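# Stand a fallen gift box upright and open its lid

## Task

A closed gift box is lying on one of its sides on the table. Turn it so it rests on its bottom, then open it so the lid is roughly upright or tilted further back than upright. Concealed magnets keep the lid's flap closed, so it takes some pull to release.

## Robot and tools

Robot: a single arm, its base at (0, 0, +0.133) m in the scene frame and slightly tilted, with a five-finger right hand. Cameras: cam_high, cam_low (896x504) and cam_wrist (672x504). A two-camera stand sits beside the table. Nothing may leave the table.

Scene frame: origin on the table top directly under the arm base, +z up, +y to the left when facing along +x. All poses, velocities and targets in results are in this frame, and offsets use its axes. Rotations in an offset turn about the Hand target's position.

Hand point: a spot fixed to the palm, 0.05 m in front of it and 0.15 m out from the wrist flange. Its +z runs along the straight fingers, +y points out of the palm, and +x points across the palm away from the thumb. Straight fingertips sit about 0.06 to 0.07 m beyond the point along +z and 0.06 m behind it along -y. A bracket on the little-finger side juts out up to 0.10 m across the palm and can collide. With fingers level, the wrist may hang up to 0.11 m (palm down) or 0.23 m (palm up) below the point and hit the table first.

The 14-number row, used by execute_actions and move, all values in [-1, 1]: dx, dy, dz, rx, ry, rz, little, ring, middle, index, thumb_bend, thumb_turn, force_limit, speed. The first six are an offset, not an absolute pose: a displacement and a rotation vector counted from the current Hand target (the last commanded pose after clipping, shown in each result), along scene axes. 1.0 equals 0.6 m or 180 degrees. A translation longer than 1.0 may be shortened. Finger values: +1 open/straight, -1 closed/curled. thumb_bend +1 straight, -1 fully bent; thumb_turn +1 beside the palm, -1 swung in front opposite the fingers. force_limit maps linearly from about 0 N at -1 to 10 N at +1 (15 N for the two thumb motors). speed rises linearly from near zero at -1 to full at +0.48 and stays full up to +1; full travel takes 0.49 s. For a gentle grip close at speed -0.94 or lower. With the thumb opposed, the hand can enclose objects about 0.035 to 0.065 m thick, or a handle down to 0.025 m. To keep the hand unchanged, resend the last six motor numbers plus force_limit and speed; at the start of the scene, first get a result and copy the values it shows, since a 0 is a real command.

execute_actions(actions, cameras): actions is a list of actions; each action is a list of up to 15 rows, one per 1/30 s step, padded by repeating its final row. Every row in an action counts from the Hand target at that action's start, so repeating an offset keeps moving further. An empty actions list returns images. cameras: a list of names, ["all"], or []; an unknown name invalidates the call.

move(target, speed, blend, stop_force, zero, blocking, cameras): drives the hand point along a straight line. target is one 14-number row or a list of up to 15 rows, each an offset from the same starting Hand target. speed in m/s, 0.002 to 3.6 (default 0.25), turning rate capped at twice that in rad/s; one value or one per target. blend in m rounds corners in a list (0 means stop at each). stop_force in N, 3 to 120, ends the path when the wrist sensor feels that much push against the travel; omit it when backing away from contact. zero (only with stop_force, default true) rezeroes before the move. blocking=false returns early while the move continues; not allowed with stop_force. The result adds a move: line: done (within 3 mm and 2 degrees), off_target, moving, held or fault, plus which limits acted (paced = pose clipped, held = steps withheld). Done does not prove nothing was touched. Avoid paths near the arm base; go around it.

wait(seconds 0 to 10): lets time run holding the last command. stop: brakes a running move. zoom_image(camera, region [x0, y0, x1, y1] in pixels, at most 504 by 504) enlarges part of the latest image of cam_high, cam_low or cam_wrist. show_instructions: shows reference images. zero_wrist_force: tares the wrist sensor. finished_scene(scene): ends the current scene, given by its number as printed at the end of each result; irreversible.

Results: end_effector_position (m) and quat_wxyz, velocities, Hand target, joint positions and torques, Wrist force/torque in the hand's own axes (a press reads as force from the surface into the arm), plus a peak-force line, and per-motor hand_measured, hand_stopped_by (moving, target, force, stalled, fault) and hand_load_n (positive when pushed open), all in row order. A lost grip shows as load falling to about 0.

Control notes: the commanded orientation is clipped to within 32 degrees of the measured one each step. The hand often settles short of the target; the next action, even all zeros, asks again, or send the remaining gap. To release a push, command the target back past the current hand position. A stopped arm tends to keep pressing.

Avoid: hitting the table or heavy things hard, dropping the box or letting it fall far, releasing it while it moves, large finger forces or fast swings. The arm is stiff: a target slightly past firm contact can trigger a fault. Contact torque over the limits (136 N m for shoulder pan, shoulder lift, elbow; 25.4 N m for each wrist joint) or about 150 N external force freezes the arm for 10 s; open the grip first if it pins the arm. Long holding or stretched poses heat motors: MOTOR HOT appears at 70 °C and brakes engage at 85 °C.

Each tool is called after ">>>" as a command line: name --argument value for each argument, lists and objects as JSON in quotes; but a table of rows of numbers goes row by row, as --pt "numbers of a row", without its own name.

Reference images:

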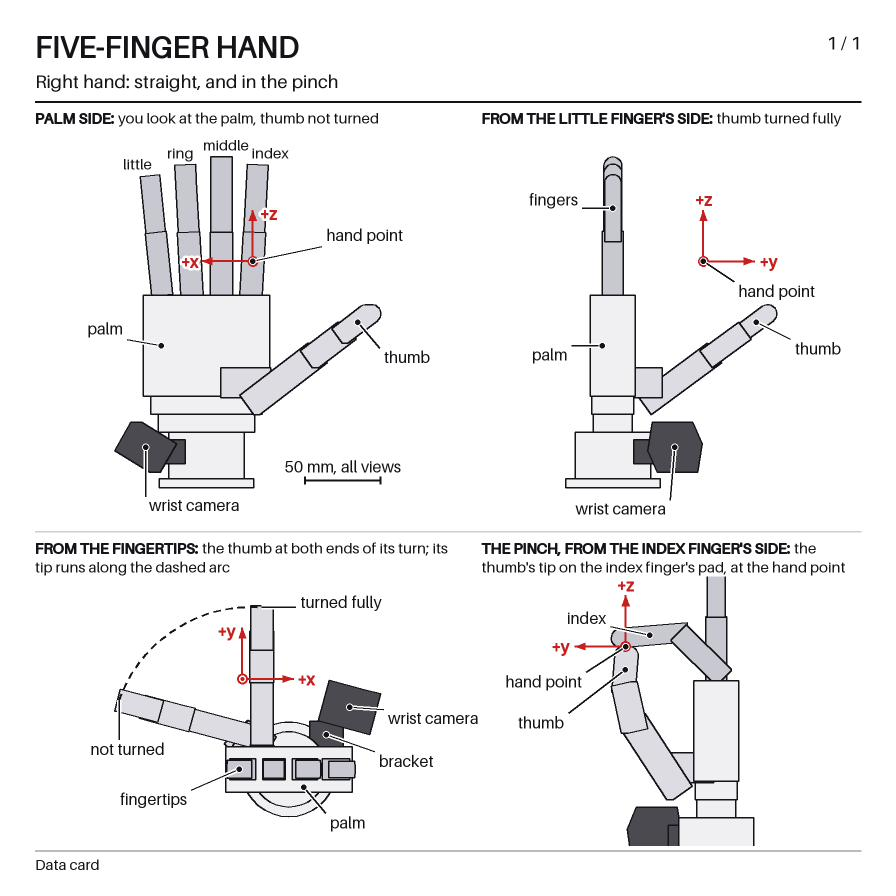

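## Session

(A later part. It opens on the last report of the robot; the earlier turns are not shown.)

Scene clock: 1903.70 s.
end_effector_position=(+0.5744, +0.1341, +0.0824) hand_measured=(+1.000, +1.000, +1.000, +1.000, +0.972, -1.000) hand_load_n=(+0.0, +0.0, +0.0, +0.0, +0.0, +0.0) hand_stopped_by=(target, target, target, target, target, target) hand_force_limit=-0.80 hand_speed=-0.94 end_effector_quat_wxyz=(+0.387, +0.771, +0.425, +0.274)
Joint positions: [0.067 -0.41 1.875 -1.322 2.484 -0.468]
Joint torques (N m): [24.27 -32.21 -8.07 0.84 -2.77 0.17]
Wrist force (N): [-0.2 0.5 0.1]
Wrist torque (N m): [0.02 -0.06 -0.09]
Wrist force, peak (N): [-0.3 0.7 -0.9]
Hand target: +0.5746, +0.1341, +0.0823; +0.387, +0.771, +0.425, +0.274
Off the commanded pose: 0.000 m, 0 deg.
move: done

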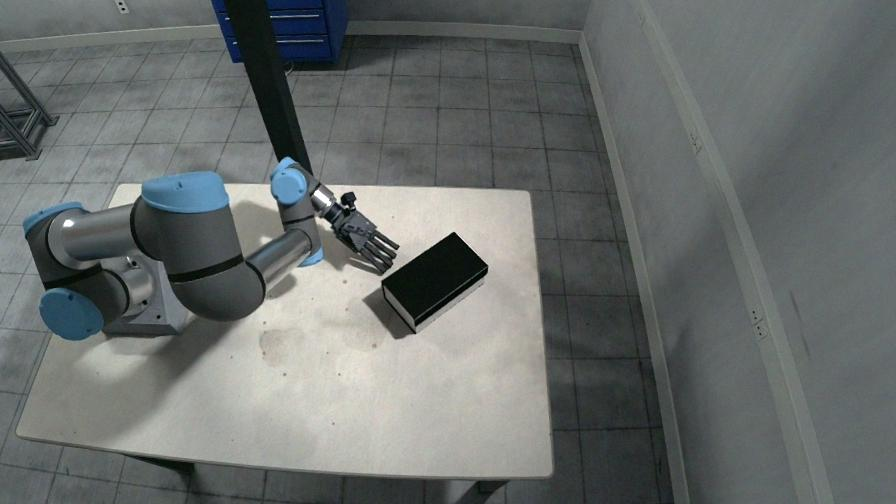

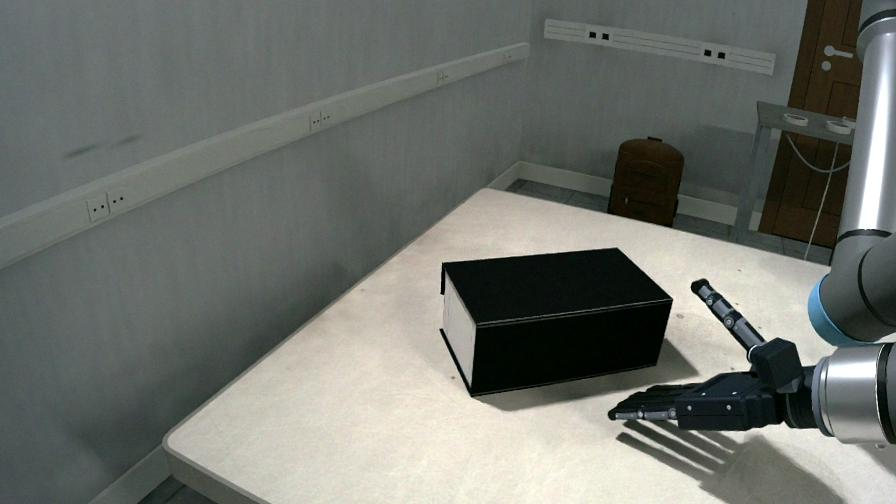

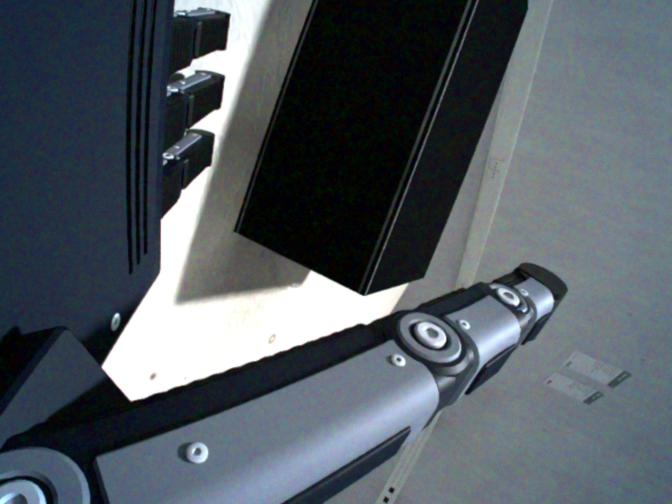

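>>> move --pt "-0.0743 -0.0902 0.1962 -0.0427 0.153 0.374 1 1 1 1 0.972 -1 0 -0.2" --pt "0.0615 -0.343 0.0628 -0.0427 0.153 0.374 -0.4 -0.4 -0.4 0.32 0.25 -1 0 -0.2" --speed '[0.3,0.25]' --blend '[0.02,0]' --cameras '["all"]'

>>> zoom_image --camera "cam_high" --region '[340, 200, 520, 360]'

Scene clock: 2064.43 s.
end_effector_position=(+0.6115, -0.0717, +0.1200) hand_measured=(-0.400, -0.400, -0.312, +0.320, +0.266, -1.000) hand_load_n=(+0.0, +0.5, +12.5, +0.0, +14.5, +1.0) hand_stopped_by=(target, target, force, target, force, target) hand_force_limit=0.00 hand_speed=-0.20 end_effector_quat_wxyz=(+0.113, +0.424, +0.868, +0.233)
Joint positions: [-0.402 -1.092 1.741 0.352 1.869 -1.173]
Joint torques (N m): [23.93 -39.53 -9.14 0.05 -2.72 -1.24]
Wrist force (N): [-0.9 0.0 0.2]
Wrist torque (N m): [-0.10 -0.05 -0.05]
Wrist force, peak (N): [-3.0 -1.0 0.8]
Hand target: +0.6115, -0.0717, +0.1200; +0.113, +0.424, +0.868, +0.233
Off the commanded pose: 0.000 m, 0 deg.
move: done

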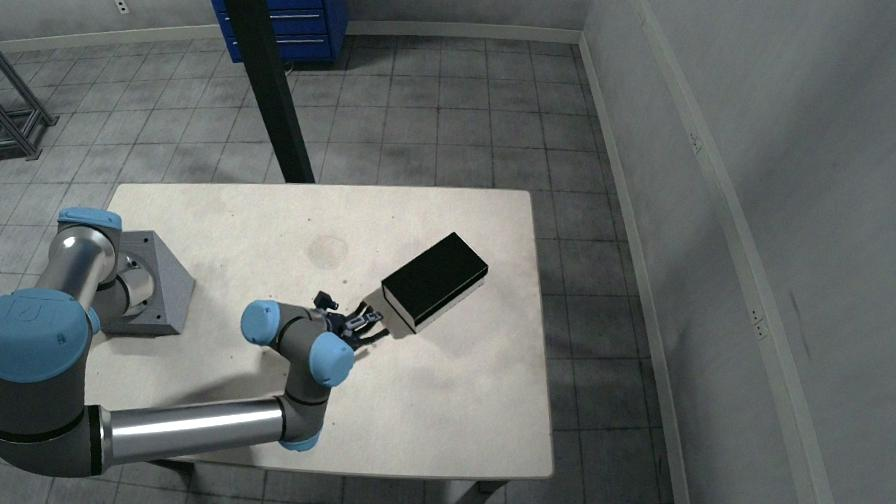

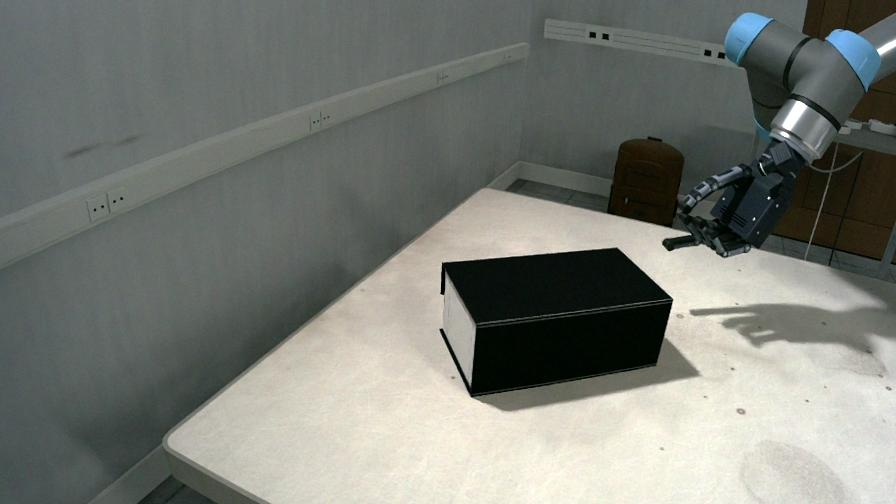

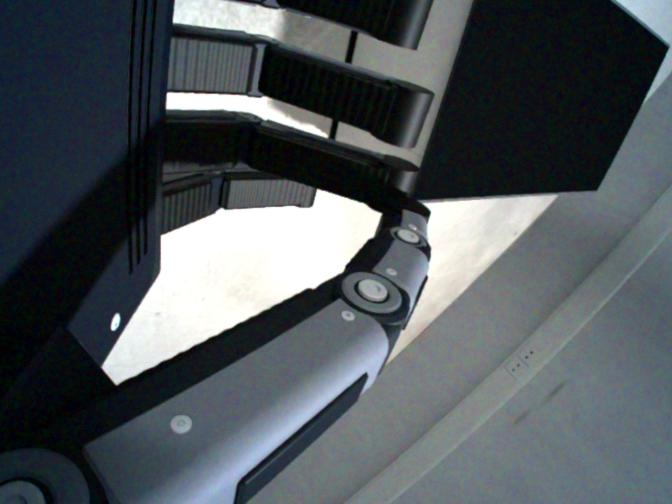

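Scaled by 2.800 from the camera's 896x504 image, which has a finer 1280x720 frame.

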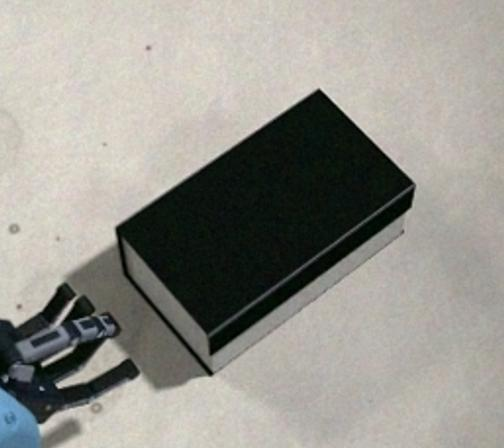

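>>> move --target '[0,0,0,0,0,0,-0.2,-0.2,-0.1,0.32,0.95,-1,-0.6,-0.2]' --speed 0.1 --cameras '[]'

>>> move --target '[0,0,0,0,0,0,-1,-1,-1,0.32,0.95,-1,-0.6,-0.2]' --speed 0.1 --cameras '[]'

>>> move --target '[0,0,0,0,0,0,-1,-1,-1,0.32,0.25,-1,-0.6,-0.3]' --speed 0.1 --cameras '["cam_wrist","cam_low"]'

>>> zoom_image --camera "cam_low" --region '[560, 100, 840, 380]'

Scene clock: 2076.43 s.
end_effector_position=(+0.6115, -0.0717, +0.1200) hand_measured=(-0.200, -0.200, -0.100, +0.320, +0.950, -1.000) hand_load_n=(+0.0, +0.0, +0.0, +0.0, +0.0, +0.0) hand_stopped_by=(target, target, target, target, target, target) hand_force_limit=-0.60 hand_speed=-0.20 end_effector_quat_wxyz=(+0.113, +0.424, +0.868, +0.233)
Joint positions: [-0.402 -1.092 1.741 0.352 1.869 -1.173]
Joint torques (N m): [24.54 -39.17 -8 3 -2.44 -1.17]
Wrist force (N): [-0.9 0.1 -0.1]
Wrist torque (N m): [-0.06 -0.04 -0.04]
Wrist force, peak (N): [-1.3 0.1 -0.3]
Hand target: +0.6115, -0.0717, +0.1200; +0.113, +0.424, +0.868, +0.233
Off the commanded pose: 0.000 m, 0 deg.
move: done
No camera images: "cameras" was empty.

Scene clock: 2077.13 s.
end_effector_position=(+0.6115, -0.0717, +0.1200) hand_measured=(-1.000, -1.000, -1.000, +0.320, +0.950, -1.000) hand_load_n=(+0.0, +0.0, +0.0, +0.0, -0.5, +0.0) hand_stopped_by=(target, target, target, target, target, target) hand_force_limit=-0.60 hand_speed=-0.20 end_effector_quat_wxyz=(+0.113, +0.424, +0.868, +0.233)
Joint positions: [-0.402 -1.092 1.741 0.352 1.869 -1.173]
Joint torques (N m): [25.04 -39.22 -8.12 3 -2.2 -1.21]
Wrist force (N): [-0.8 0.1 0.0]
Wrist torque (N m): [-0.07 -0.06 -0.05]
Wrist force, peak (N): [-1.0 0.2 -0.5]
Hand target: +0.6115, -0.0717, +0.1200; +0.113, +0.424, +0.868, +0.233
Off the commanded pose: 0.000 m, 0 deg.
move: done
No camera images: "cameras" was empty.

Scene clock: 2077.87 s.
end_effector_position=(+0.6115, -0.0717, +0.1200) hand_measured=(-1.000, -1.000, -1.000, +0.320, +0.492, -1.000) hand_load_n=(+0.0, +0.0, -0.5, +0.5, +4.5, +1.5) hand_stopped_by=(target, target, target, target, force, target) hand_force_limit=-0.60 hand_speed=-0.30 end_effector_quat_wxyz=(+0.113, +0.424, +0.868, +0.233)
Joint positions: [-0.402 -1.092 1.741 0.352 1.869 -1.173]
Joint torques (N m): [25.6 -39.43 -6.69 3.07 -1.9 -1.31]
Wrist force (N): [-0.7 -0.1 -0.1]
Wrist torque (N m): [-0.09 -0.08 -0.03]
Wrist force, peak (N): [-1.1 0.1 -0.2]
Hand target: +0.6115, -0.0717, +0.1200; +0.113, +0.424, +0.868, +0.233
Off the commanded pose: 0.000 m, 0 deg.
move: done
Images, in order (width x height): cam_low 896x504, cam_wrist 672x504.

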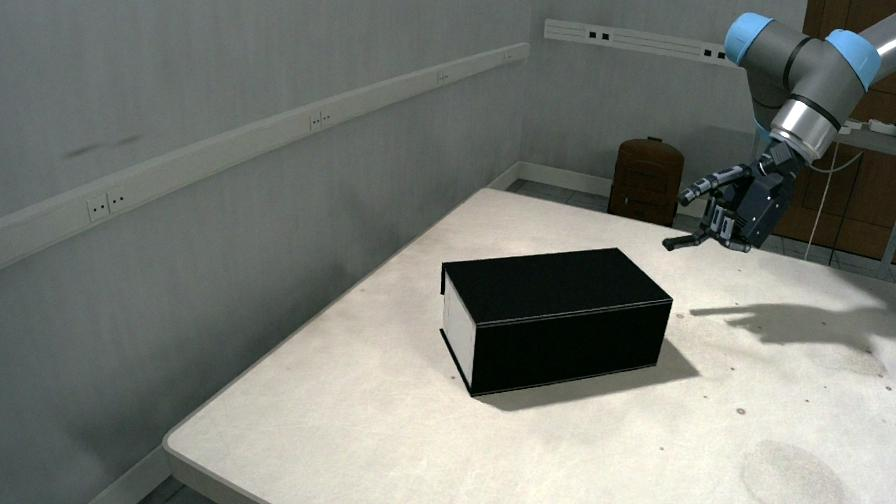

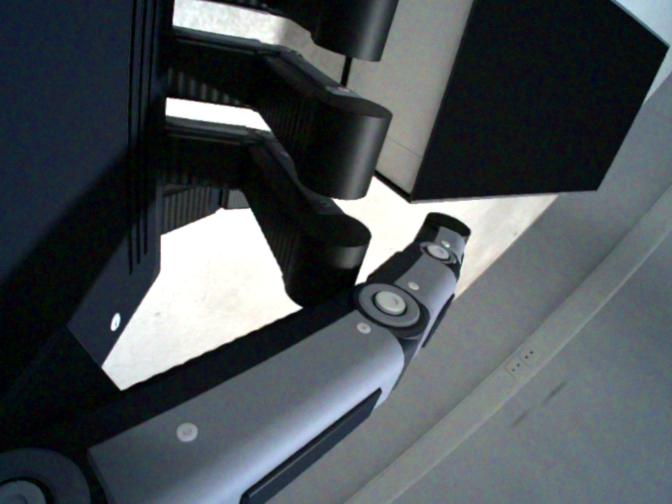

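Scaled by 1.800 from the camera's 896x504 image, which has a finer 1280x720 frame.

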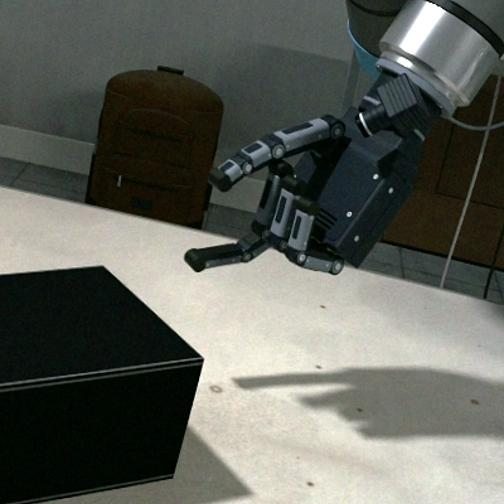

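>>> zoom_image --camera "cam_low" --region '[640, 150, 820, 270]'

Scaled by 2.800 from the camera's 896x504 image, which has a finer 1280x720 frame.

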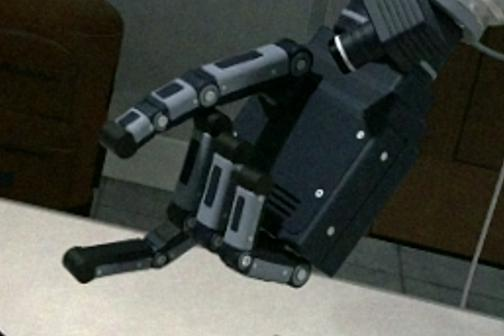

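>>> move --target '[0,0,0,0,0,0,-1,-1,-1,0.32,0.95,-1,-0.6,-0.2]' --speed 0.1 --cameras '[]'

>>> move --target '[0.0187,0.017,-0.05,0,0,0,-0.27,-0.27,-0.27,0.32,0.95,-1,-0.6,-0.2]' --speed 0.15 --cameras '[]'

>>> move --target '[0,0,-0.0583,0,0,0,-0.27,-0.27,-0.27,0.32,0.35,-1,-0.8,-0.4]' --speed 0.15 --cameras '["all"]'

>>> zoom_image --camera "cam_high" --region '[340, 220, 500, 380]'

>>> zoom_image --camera "cam_low" --region '[600, 190, 820, 380]'

Scene clock: 2141.93 s.
end_effector_position=(+0.6115, -0.0717, +0.1200) hand_measured=(-1.000, -1.000, -1.000, +0.320, +0.950, -1.000) hand_load_n=(+0.0, +0.0, +0.5, +0.0, +0.0, +0.0) hand_stopped_by=(target, target, target, target, target, target) hand_force_limit=-0.60 hand_speed=-0.20 end_effector_quat_wxyz=(+0.113, +0.424, +0.868, +0.233)
Joint positions: [-0.402 -1.092 1.741 0.352 1.869 -1.173]
Joint torques (N m): [28.01 -38.92 -5.44 3.07 -0.81 -1.24]
Wrist force (N): [-0.6 -0.1 0.1]
Wrist torque (N m): [-0.13 -0.09 -0.04]
Wrist force, peak (N): [-1.0 0.4 -0.5]
Hand target: +0.6115, -0.0717, +0.1200; +0.113, +0.424, +0.868, +0.233
Off the commanded pose: 0.000 m, 0 deg.
move: done
No camera images: "cameras" was empty.

Scene clock: 2142.67 s.
end_effector_position=(+0.6228, -0.0616, +0.0900) hand_measured=(-0.270, -0.270, -0.270, +0.320, +0.950, -1.000) hand_load_n=(-0.5, +0.0, +0.0, +0.0, +0.0, +0.0) hand_stopped_by=(target, target, target, target, target, target) hand_force_limit=-0.60 hand_speed=-0.20 end_effector_quat_wxyz=(+0.113, +0.424, +0.868, +0.233) end_effector_velocity=(-0.001, -0.001, +0.002) end_effector_angular_velocity=(+0.000, +0.001, +0.001)
Joint positions: [-0.428 -1.029 1.724 0.3 1.855 -1.196]
Joint velocities: [0.002 -0.005 0.001 0.005 0.002 0.002]
Joint torques (N m): [39.34 -39.56 0.76 3.88 0.62 1.07]
Wrist force (N): [-0.8 0.2 -0.2]
Wrist torque (N m): [-0.03 -0.06 0.07]
Wrist force, peak (N): [-0.8 0.2 -0.8]
Hand target: +0.6227, -0.0615, +0.0900; +0.113, +0.424, +0.868, +0.233
Off the commanded pose: 0.000 m, 0 deg.
move: done
No camera images: "cameras" was empty.

Scene clock: 2143.63 s.
end_effector_position=(+0.6227, -0.0615, +0.0550) hand_measured=(-0.270, -0.270, -0.270, +0.320, +0.350, -1.000) hand_load_n=(+0.0, +0.0, +0.0, +0.0, +0.0, +0.0) hand_stopped_by=(target, target, target, target, target, target) hand_force_limit=-0.80 hand_speed=-0.40 end_effector_quat_wxyz=(+0.113, +0.424, +0.868, +0.233)
Joint positions: [-0.482 -0.992 1.736 0.238 1.826 -1.243]
Joint torques (N m): [38.39 -41.62 -8.7 3.42 0.84 1.13]
Wrist force (N): [-0.7 0.2 0.1]
Wrist torque (N m): [-0.06 -0.09 0.01]
Wrist force, peak (N): [-0.8 0.5 -1.1]
Hand target: +0.6227, -0.0615, +0.0550; +0.113, +0.424, +0.868, +0.233
Off the commanded pose: 0.000 m, 0 deg.
move: done

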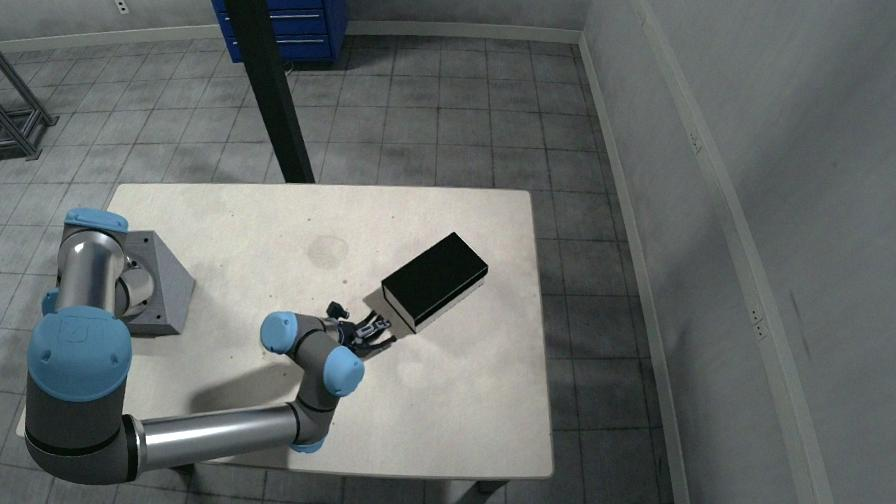

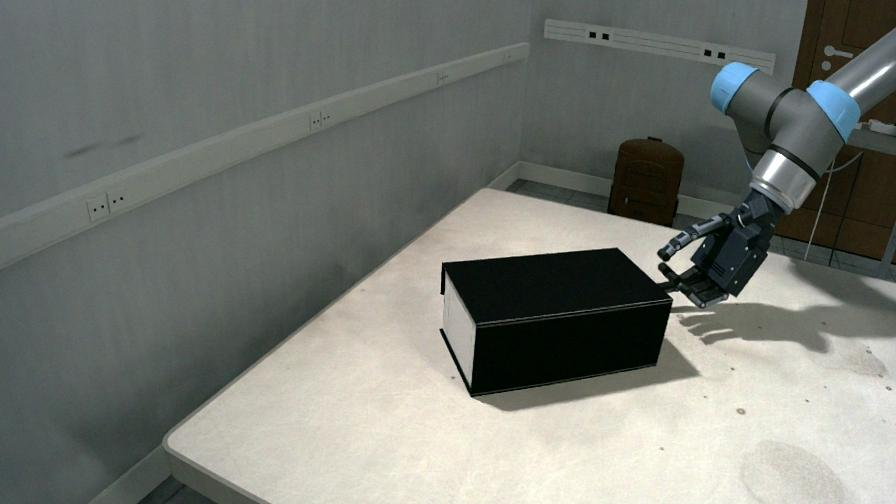

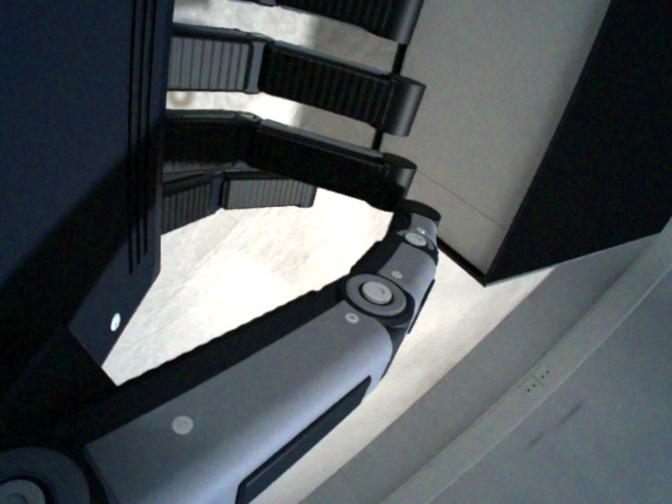

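Scaled by 3.150 from the camera's 896x504 image, which has a finer 1280x720 frame.

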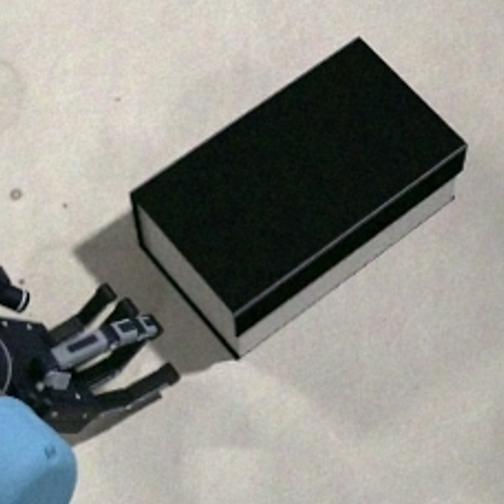

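Scaled by 2.291 from the camera's 896x504 image, which has a finer 1280x720 frame.

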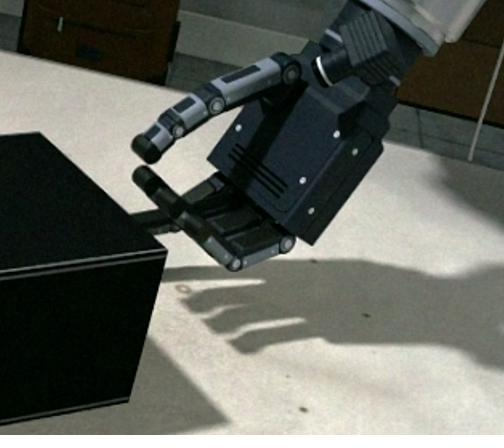

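>>> move --target '[0,0,-0.045,0,0,0,-0.27,-0.27,-0.27,0.32,0.35,-1,-0.8,-0.4]' --speed 0.006 --stop_force 3 --cameras '[]'

Scene clock: 2155.10 s.
end_effector_position=(+0.6227, -0.0615, +0.0316) hand_measured=(-0.270, -0.270, -0.270, +0.320, +0.350, -1.000) hand_load_n=(+0.0, +0.0, +0.0, -2.5, +0.0, +0.0) hand_stopped_by=(target, target, target, target, target, target) hand_force_limit=-0.80 hand_speed=-0.40 end_effector_quat_wxyz=(+0.113, +0.424, +0.868, +0.233)
Joint positions: [-0.518 -0.965 1.74 0.199 1.805 -1.274]
Joint torques (N m): [38.82 -40.94 -1.2 3.58 1 1.38]
Wrist force (N): [-0.3 0.4 -3.6]
Wrist torque (N m): [-0.02 -0.11 0.09]
Wrist force, peak (N): [-1.1 -0.1 -5.4]
Hand target: +0.6227, -0.0615, +0.0316; +0.113, +0.424, +0.868, +0.233 (not the last commanded pose)
Off the commanded pose: 0.004 m, 0 deg.
move: contact
No camera images: "cameras" was empty.

>>> move --target '[0,0,0.015,0,0,0,-0.27,-0.27,-0.27,0.32,0.35,-0.85,-0.8,-0.4]' --speed 0.03 --cameras '[]'

>>> move --target '[0,0,0,0,0,0,-0.27,-0.27,-0.27,0.32,0.2,-0.85,-0.8,-0.6]' --speed 0.03 --cameras '["cam_wrist","cam_low","cam_high"]'

>>> zoom_image --camera "cam_low" --region '[600, 190, 820, 380]'

Scene clock: 2170.83 s.
end_effector_position=(+0.6227, -0.0615, +0.0407) hand_measured=(-0.270, -0.270, -0.270, +0.320, +0.350, -0.850) hand_load_n=(+0.0, +0.0, +0.0, +0.0, -0.5, +0.0) hand_stopped_by=(target, target, target, target, target, target) hand_force_limit=-0.80 hand_speed=-0.40 end_effector_quat_wxyz=(+0.113, +0.424, +0.868, +0.233)
Joint positions: [-0.504 -0.976 1.739 0.214 1.813 -1.262]
Joint torques (N m): [26.45 -27.84 -7.97 1.2 -0.58 -0.2]
Wrist force (N): [-0.6 0.4 0.4]
Wrist torque (N m): [-0.05 -0.11 -0.01]
Wrist force, peak (N): [-0.5 0.6 -3.3]
Hand target: +0.6227, -0.0615, +0.0406; +0.113, +0.424, +0.868, +0.233
Off the commanded pose: 0.000 m, 0 deg.
move: done
No camera images: "cameras" was empty.

Scene clock: 2171.33 s.
end_effector_position=(+0.6227, -0.0615, +0.0406) hand_measured=(-0.270, -0.270, -0.270, +0.320, +0.220, -0.850) hand_load_n=(+0.0, +0.0, +0.5, +0.0, +2.5, +1.5) hand_stopped_by=(target, target, target, target, force, target) hand_force_limit=-0.80 hand_speed=-0.60 end_effector_quat_wxyz=(+0.113, +0.424, +0.868, +0.233)
Joint positions: [-0.505 -0.975 1.739 0.214 1.813 -1.262]
Joint torques (N m): [25.63 -25.8 -4.98 -1.08 -2.95 -1.13]
Wrist force (N): [-0.4 0.1 0.2]
Wrist torque (N m): [-0.08 -0.14 -0.01]
Wrist force, peak (N): [-0.8 0.3 0.1]
Hand target: +0.6227, -0.0615, +0.0406; +0.113, +0.424, +0.868, +0.233
Off the commanded pose: 0.000 m, 0 deg.
move: done

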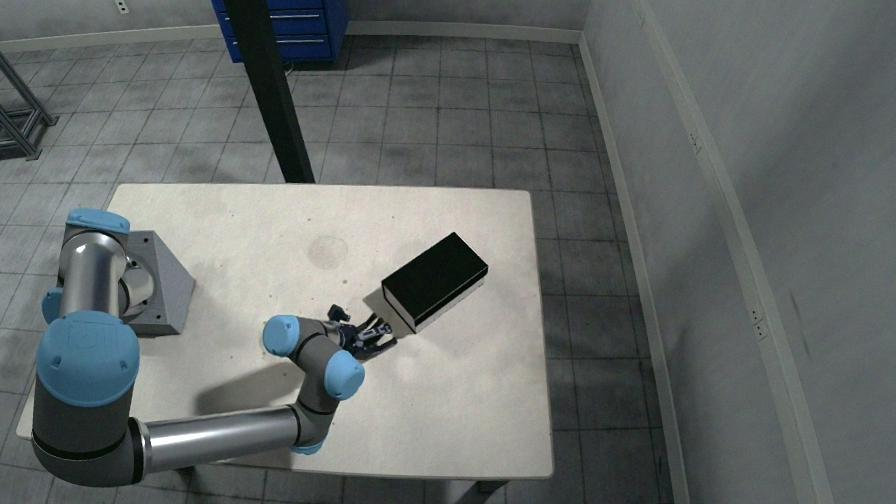

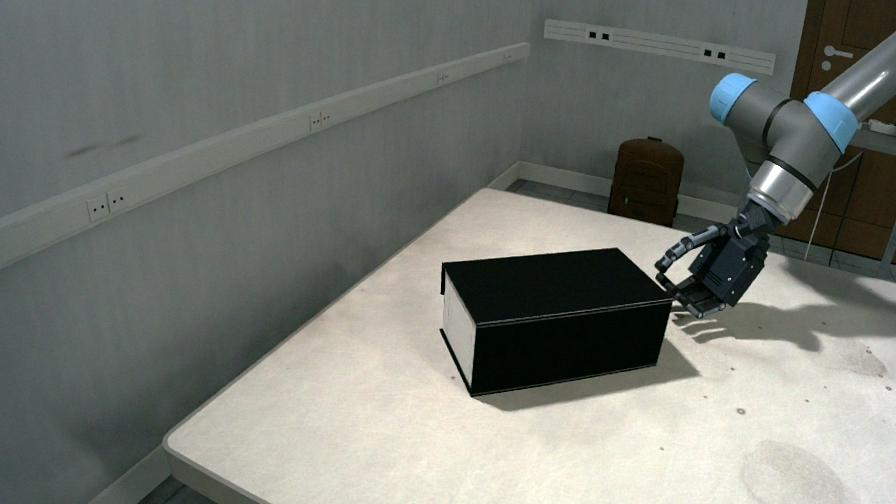

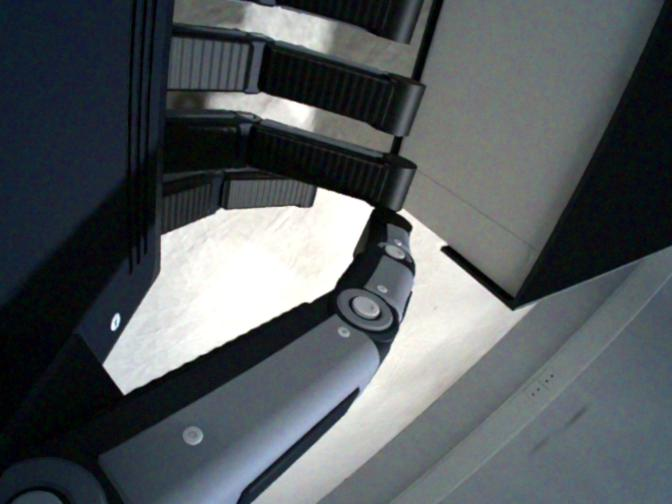

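Scaled by 2.291 from the camera's 896x504 image, which has a finer 1280x720 frame.

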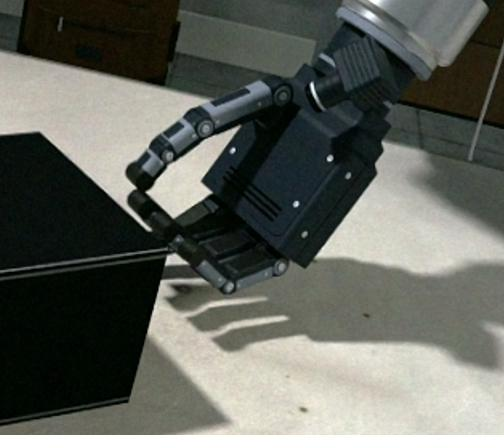

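>>> move --target '[0.0489,0.0389,-0.006,0,0,0,-0.27,-0.27,-0.27,0.32,0.26,-0.85,-0.8,-0.4]' --speed 0.04 --cameras '["cam_wrist","cam_low","cam_high"]'

>>> zoom_image --camera "cam_high" --region '[350, 250, 480, 380]'

>>> zoom_image --camera "cam_wrist" --region '[300, 100, 580, 380]'

Scene clock: 2177.17 s.
end_effector_position=(+0.6520, -0.0381, +0.0369) hand_measured=(-0.270, -0.270, -0.270, +0.320, +0.260, -0.850) hand_load_n=(+0.0, +0.0, +0.0, +0.0, -0.5, +0.5) hand_stopped_by=(target, target, target, target, target, target) hand_force_limit=-0.80 hand_speed=-0.40 end_effector_quat_wxyz=(+0.113, +0.424, +0.868, +0.233) end_effector_velocity=(-0.002, +0.000, -0.001) end_effector_angular_velocity=(+0.000, +0.003, +0.002)
Joint positions: [-0.455 -0.89 1.646 0.233 1.841 -1.219]
Joint velocities: [-0.001 -0.002 0.005 0 0.001 -0.001]
Joint torques (N m): [28.84 -42.45 2.53 1.14 -2.57 -1.32]
Wrist force (N): [-0.8 -0.1 -0.2]
Wrist torque (N m): [-0.09 -0.07 -0.03]
Wrist force, peak (N): [-1.1 0.4 0.0]
Hand target: +0.6520, -0.0382, +0.0370; +0.113, +0.424, +0.868, +0.233
Off the commanded pose: 0.000 m, 0 deg.
move: done

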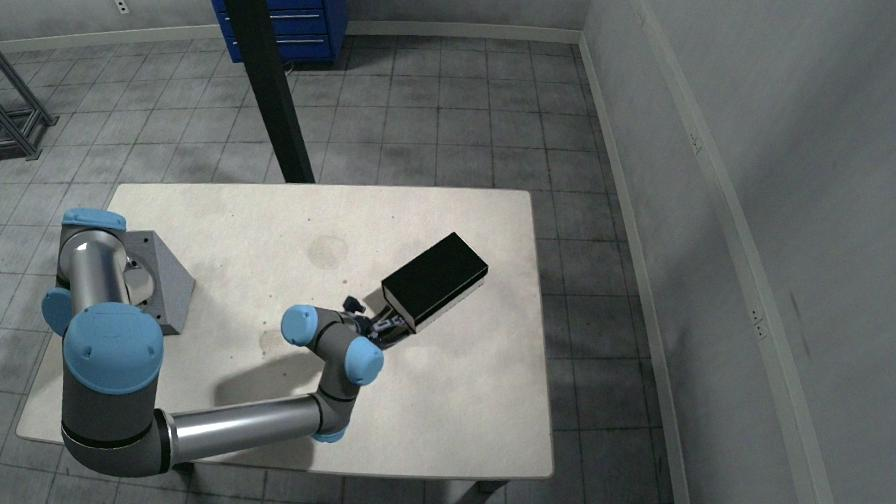

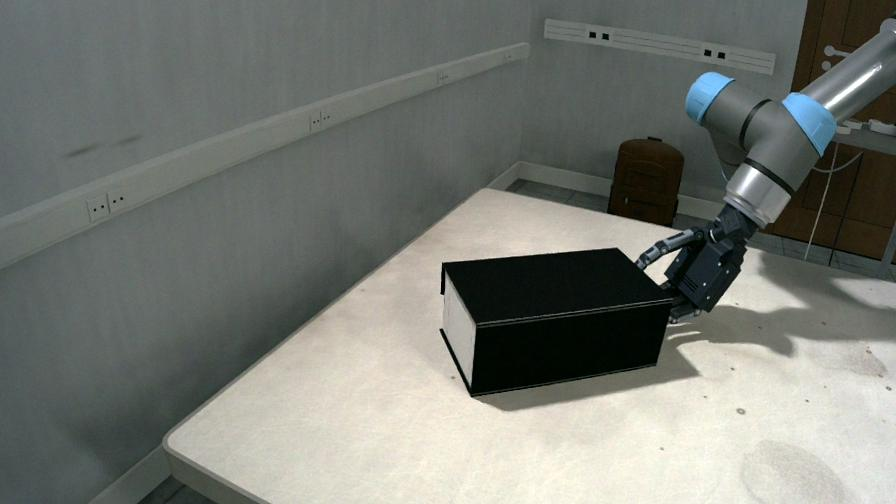

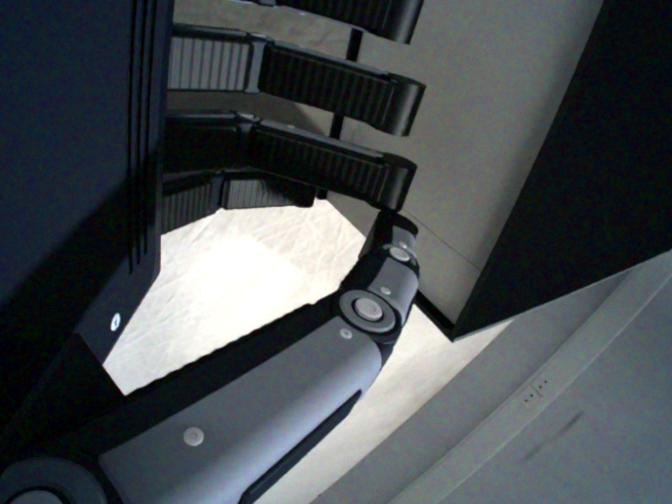

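Scaled by 3.877 from the camera's 896x504 image, which has a finer 1280x720 frame.

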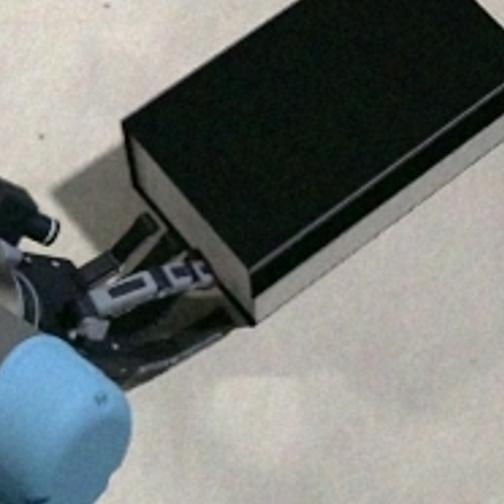

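Scaled by 1.800 from the camera's 672x504 image, which has a finer 960x720 frame.

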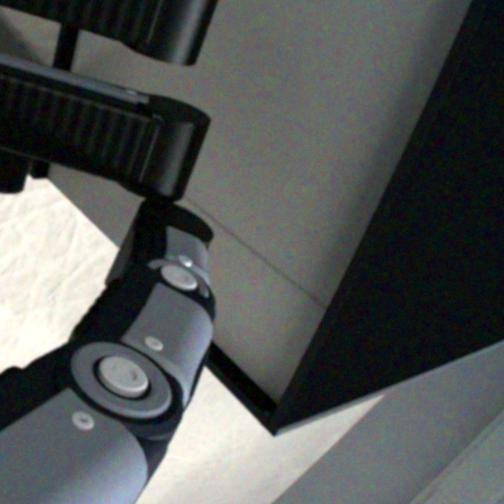

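>>> zoom_image --camera "cam_high" --region '[375, 300, 435, 350]'

Scaled by 8.400 from the camera's 896x504 image, which has a finer 1280x720 frame.

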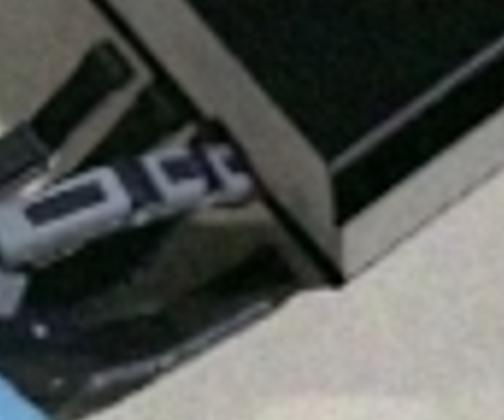

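>>> move --target '[-0.0105,0.0043,-0.0067,-0.0207,0.0261,0.0083,-0.27,-0.27,-0.27,0.24,0.35,-0.85,-0.8,-0.4]' --speed 0.04 --cameras '["cam_wrist","cam_low","cam_high"]'

>>> zoom_image --camera "cam_high" --region '[375, 300, 435, 350]'

>>> zoom_image --camera "cam_low" --region '[610, 210, 780, 340]'

Scene clock: 2212.53 s.
end_effector_position=(+0.6457, -0.0355, +0.0329) hand_measured=(-0.270, -0.270, -0.270, +0.240, +0.350, -0.850) hand_load_n=(+0.0, +0.0, +0.0, +0.0, -0.5, +0.0) hand_stopped_by=(target, target, target, target, target, target) hand_force_limit=-0.80 hand_speed=-0.40 end_effector_quat_wxyz=(+0.088, +0.418, +0.884, +0.188)
Joint positions: [-0.412 -0.857 1.596 0.314 1.957 -1.187]
Joint torques (N m): [29.87 -43.37 2.52 -1.21 -2.61 -0.56]
Wrist force (N): [-0.7 -0.1 -0.1]
Wrist torque (N m): [-0.10 -0.08 0.01]
Wrist force, peak (N): [-1.1 -0.2 0.0]
Hand target: +0.6457, -0.0356, +0.0329; +0.088, +0.418, +0.884, +0.188
Off the commanded pose: 0.000 m, 0 deg.
move: done

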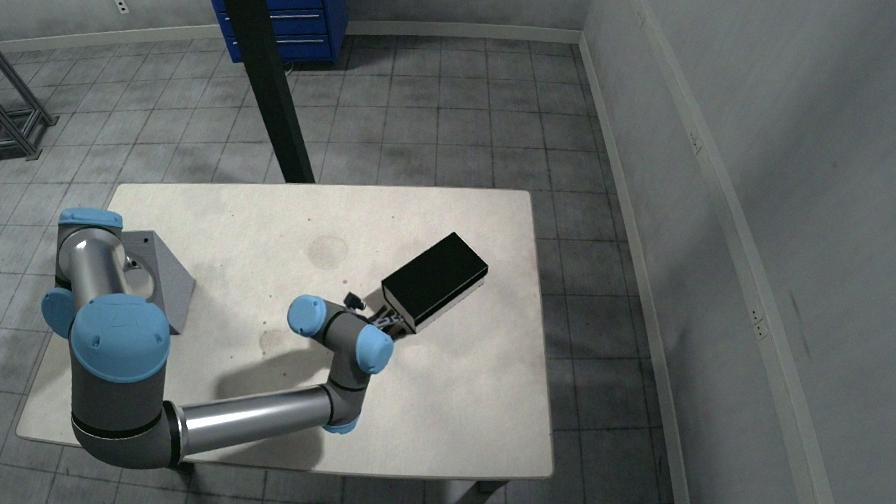

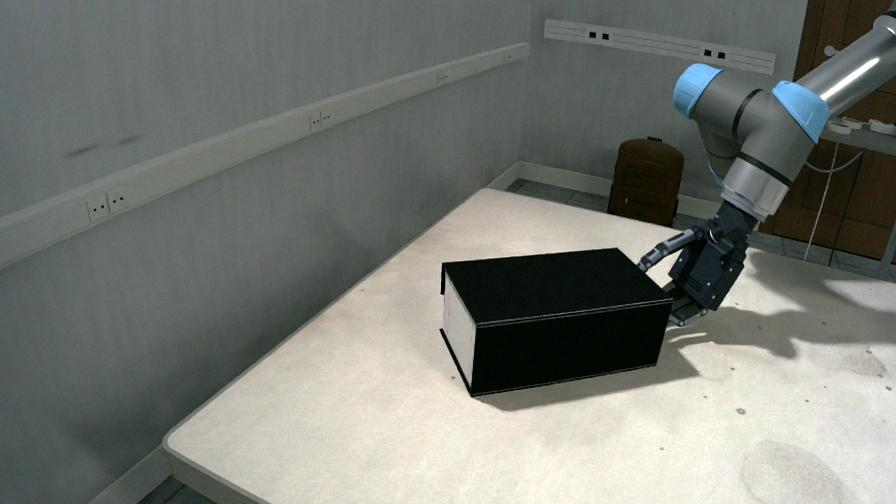

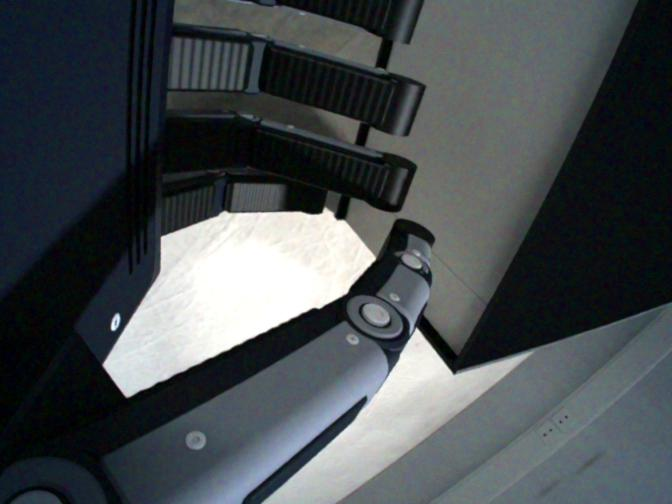

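Scaled by 8.400 from the camera's 896x504 image, which has a finer 1280x720 frame.

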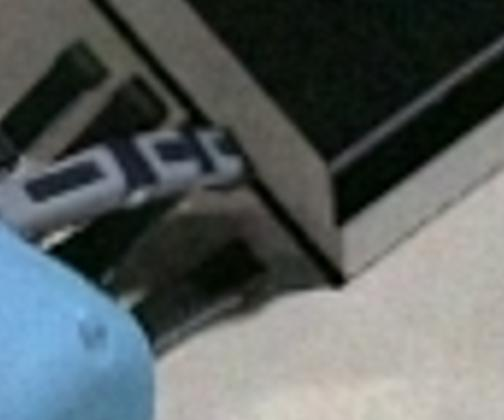

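Scaled by 2.965 from the camera's 896x504 image, which has a finer 1280x720 frame.

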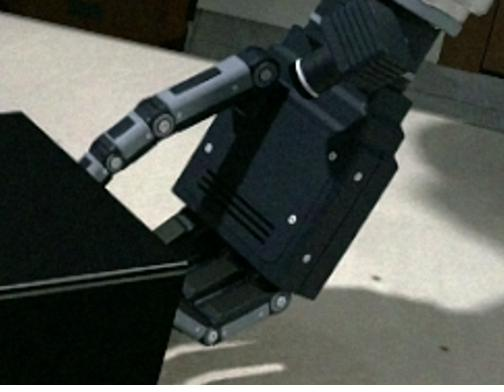

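>>> move --target '[0.0239,0.0192,0.0,-0.0104,0.013,0,-0.27,-0.27,-0.27,0.24,0.35,-0.85,-0.8,-0.4]' --speed 0.02 --cameras '["cam_wrist","cam_low","cam_high"]'

>>> zoom_image --camera "cam_high" --region '[375, 300, 435, 350]'

>>> zoom_image --camera "cam_wrist" --region '[300, 150, 580, 430]'

Scene clock: 2225.23 s.
end_effector_position=(+0.6600, -0.0240, +0.0329) hand_measured=(-0.270, -0.270, -0.270, +0.240, +0.350, -0.850) hand_load_n=(+0.0, +0.0, +0.0, +0.5, +0.0, +0.5) hand_stopped_by=(target, target, target, target, target, target) hand_force_limit=-0.80 hand_speed=-0.40 end_effector_quat_wxyz=(+0.077, +0.420, +0.889, +0.165)
Joint positions: [-0.364 -0.794 1.508 0.381 2.027 -1.131]
Joint torques (N m): [30.81 -41.3 1.47 -1.03 -3.04 -1.31]
Wrist force (N): [-1.0 -0.3 0.2]
Wrist torque (N m): [-0.12 -0.06 -0.01]
Wrist force, peak (N): [-1.1 -0.8 -0.7]
Hand target: +0.6601, -0.0241, +0.0329; +0.077, +0.420, +0.889, +0.165
Off the commanded pose: 0.000 m, 0 deg.
move: done

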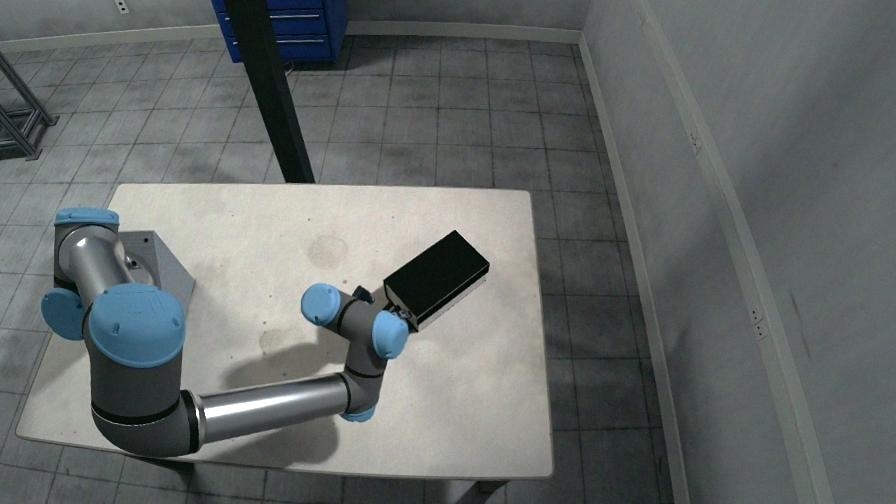

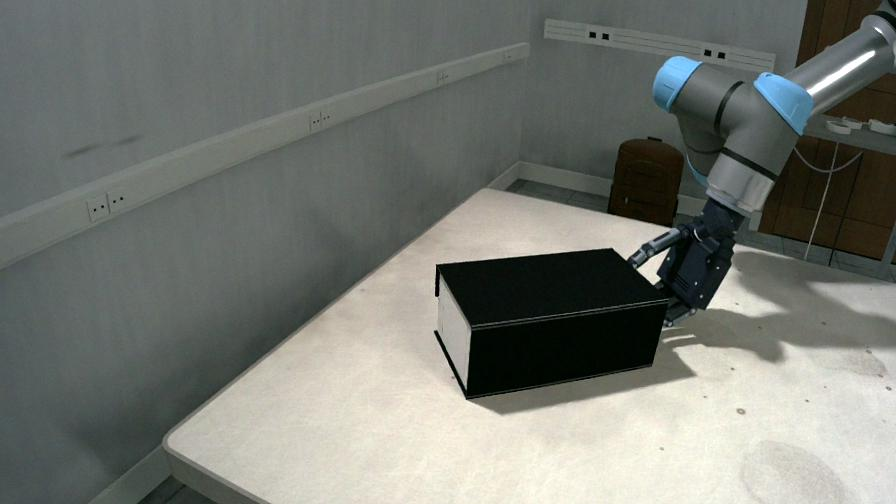

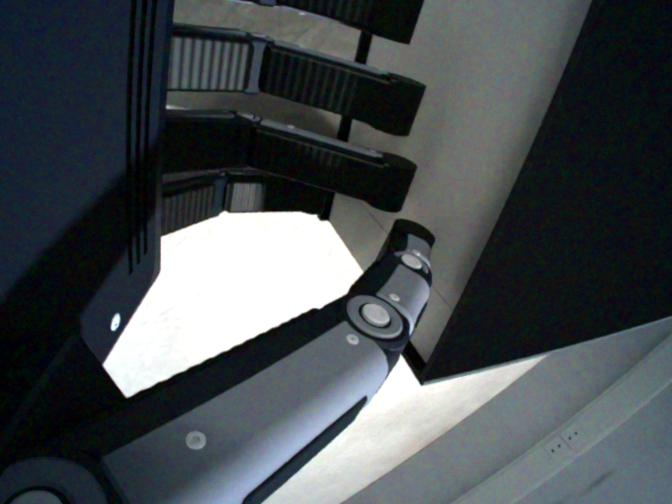

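Scaled by 8.400 from the camera's 896x504 image, which has a finer 1280x720 frame.

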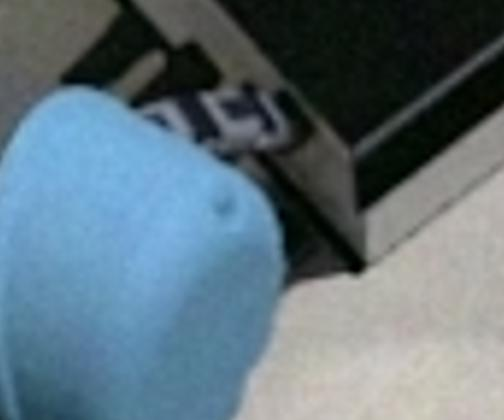

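Scaled by 1.800 from the camera's 672x504 image, which has a finer 960x720 frame.

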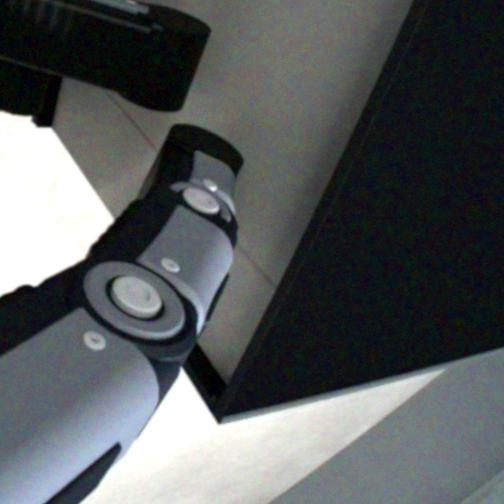

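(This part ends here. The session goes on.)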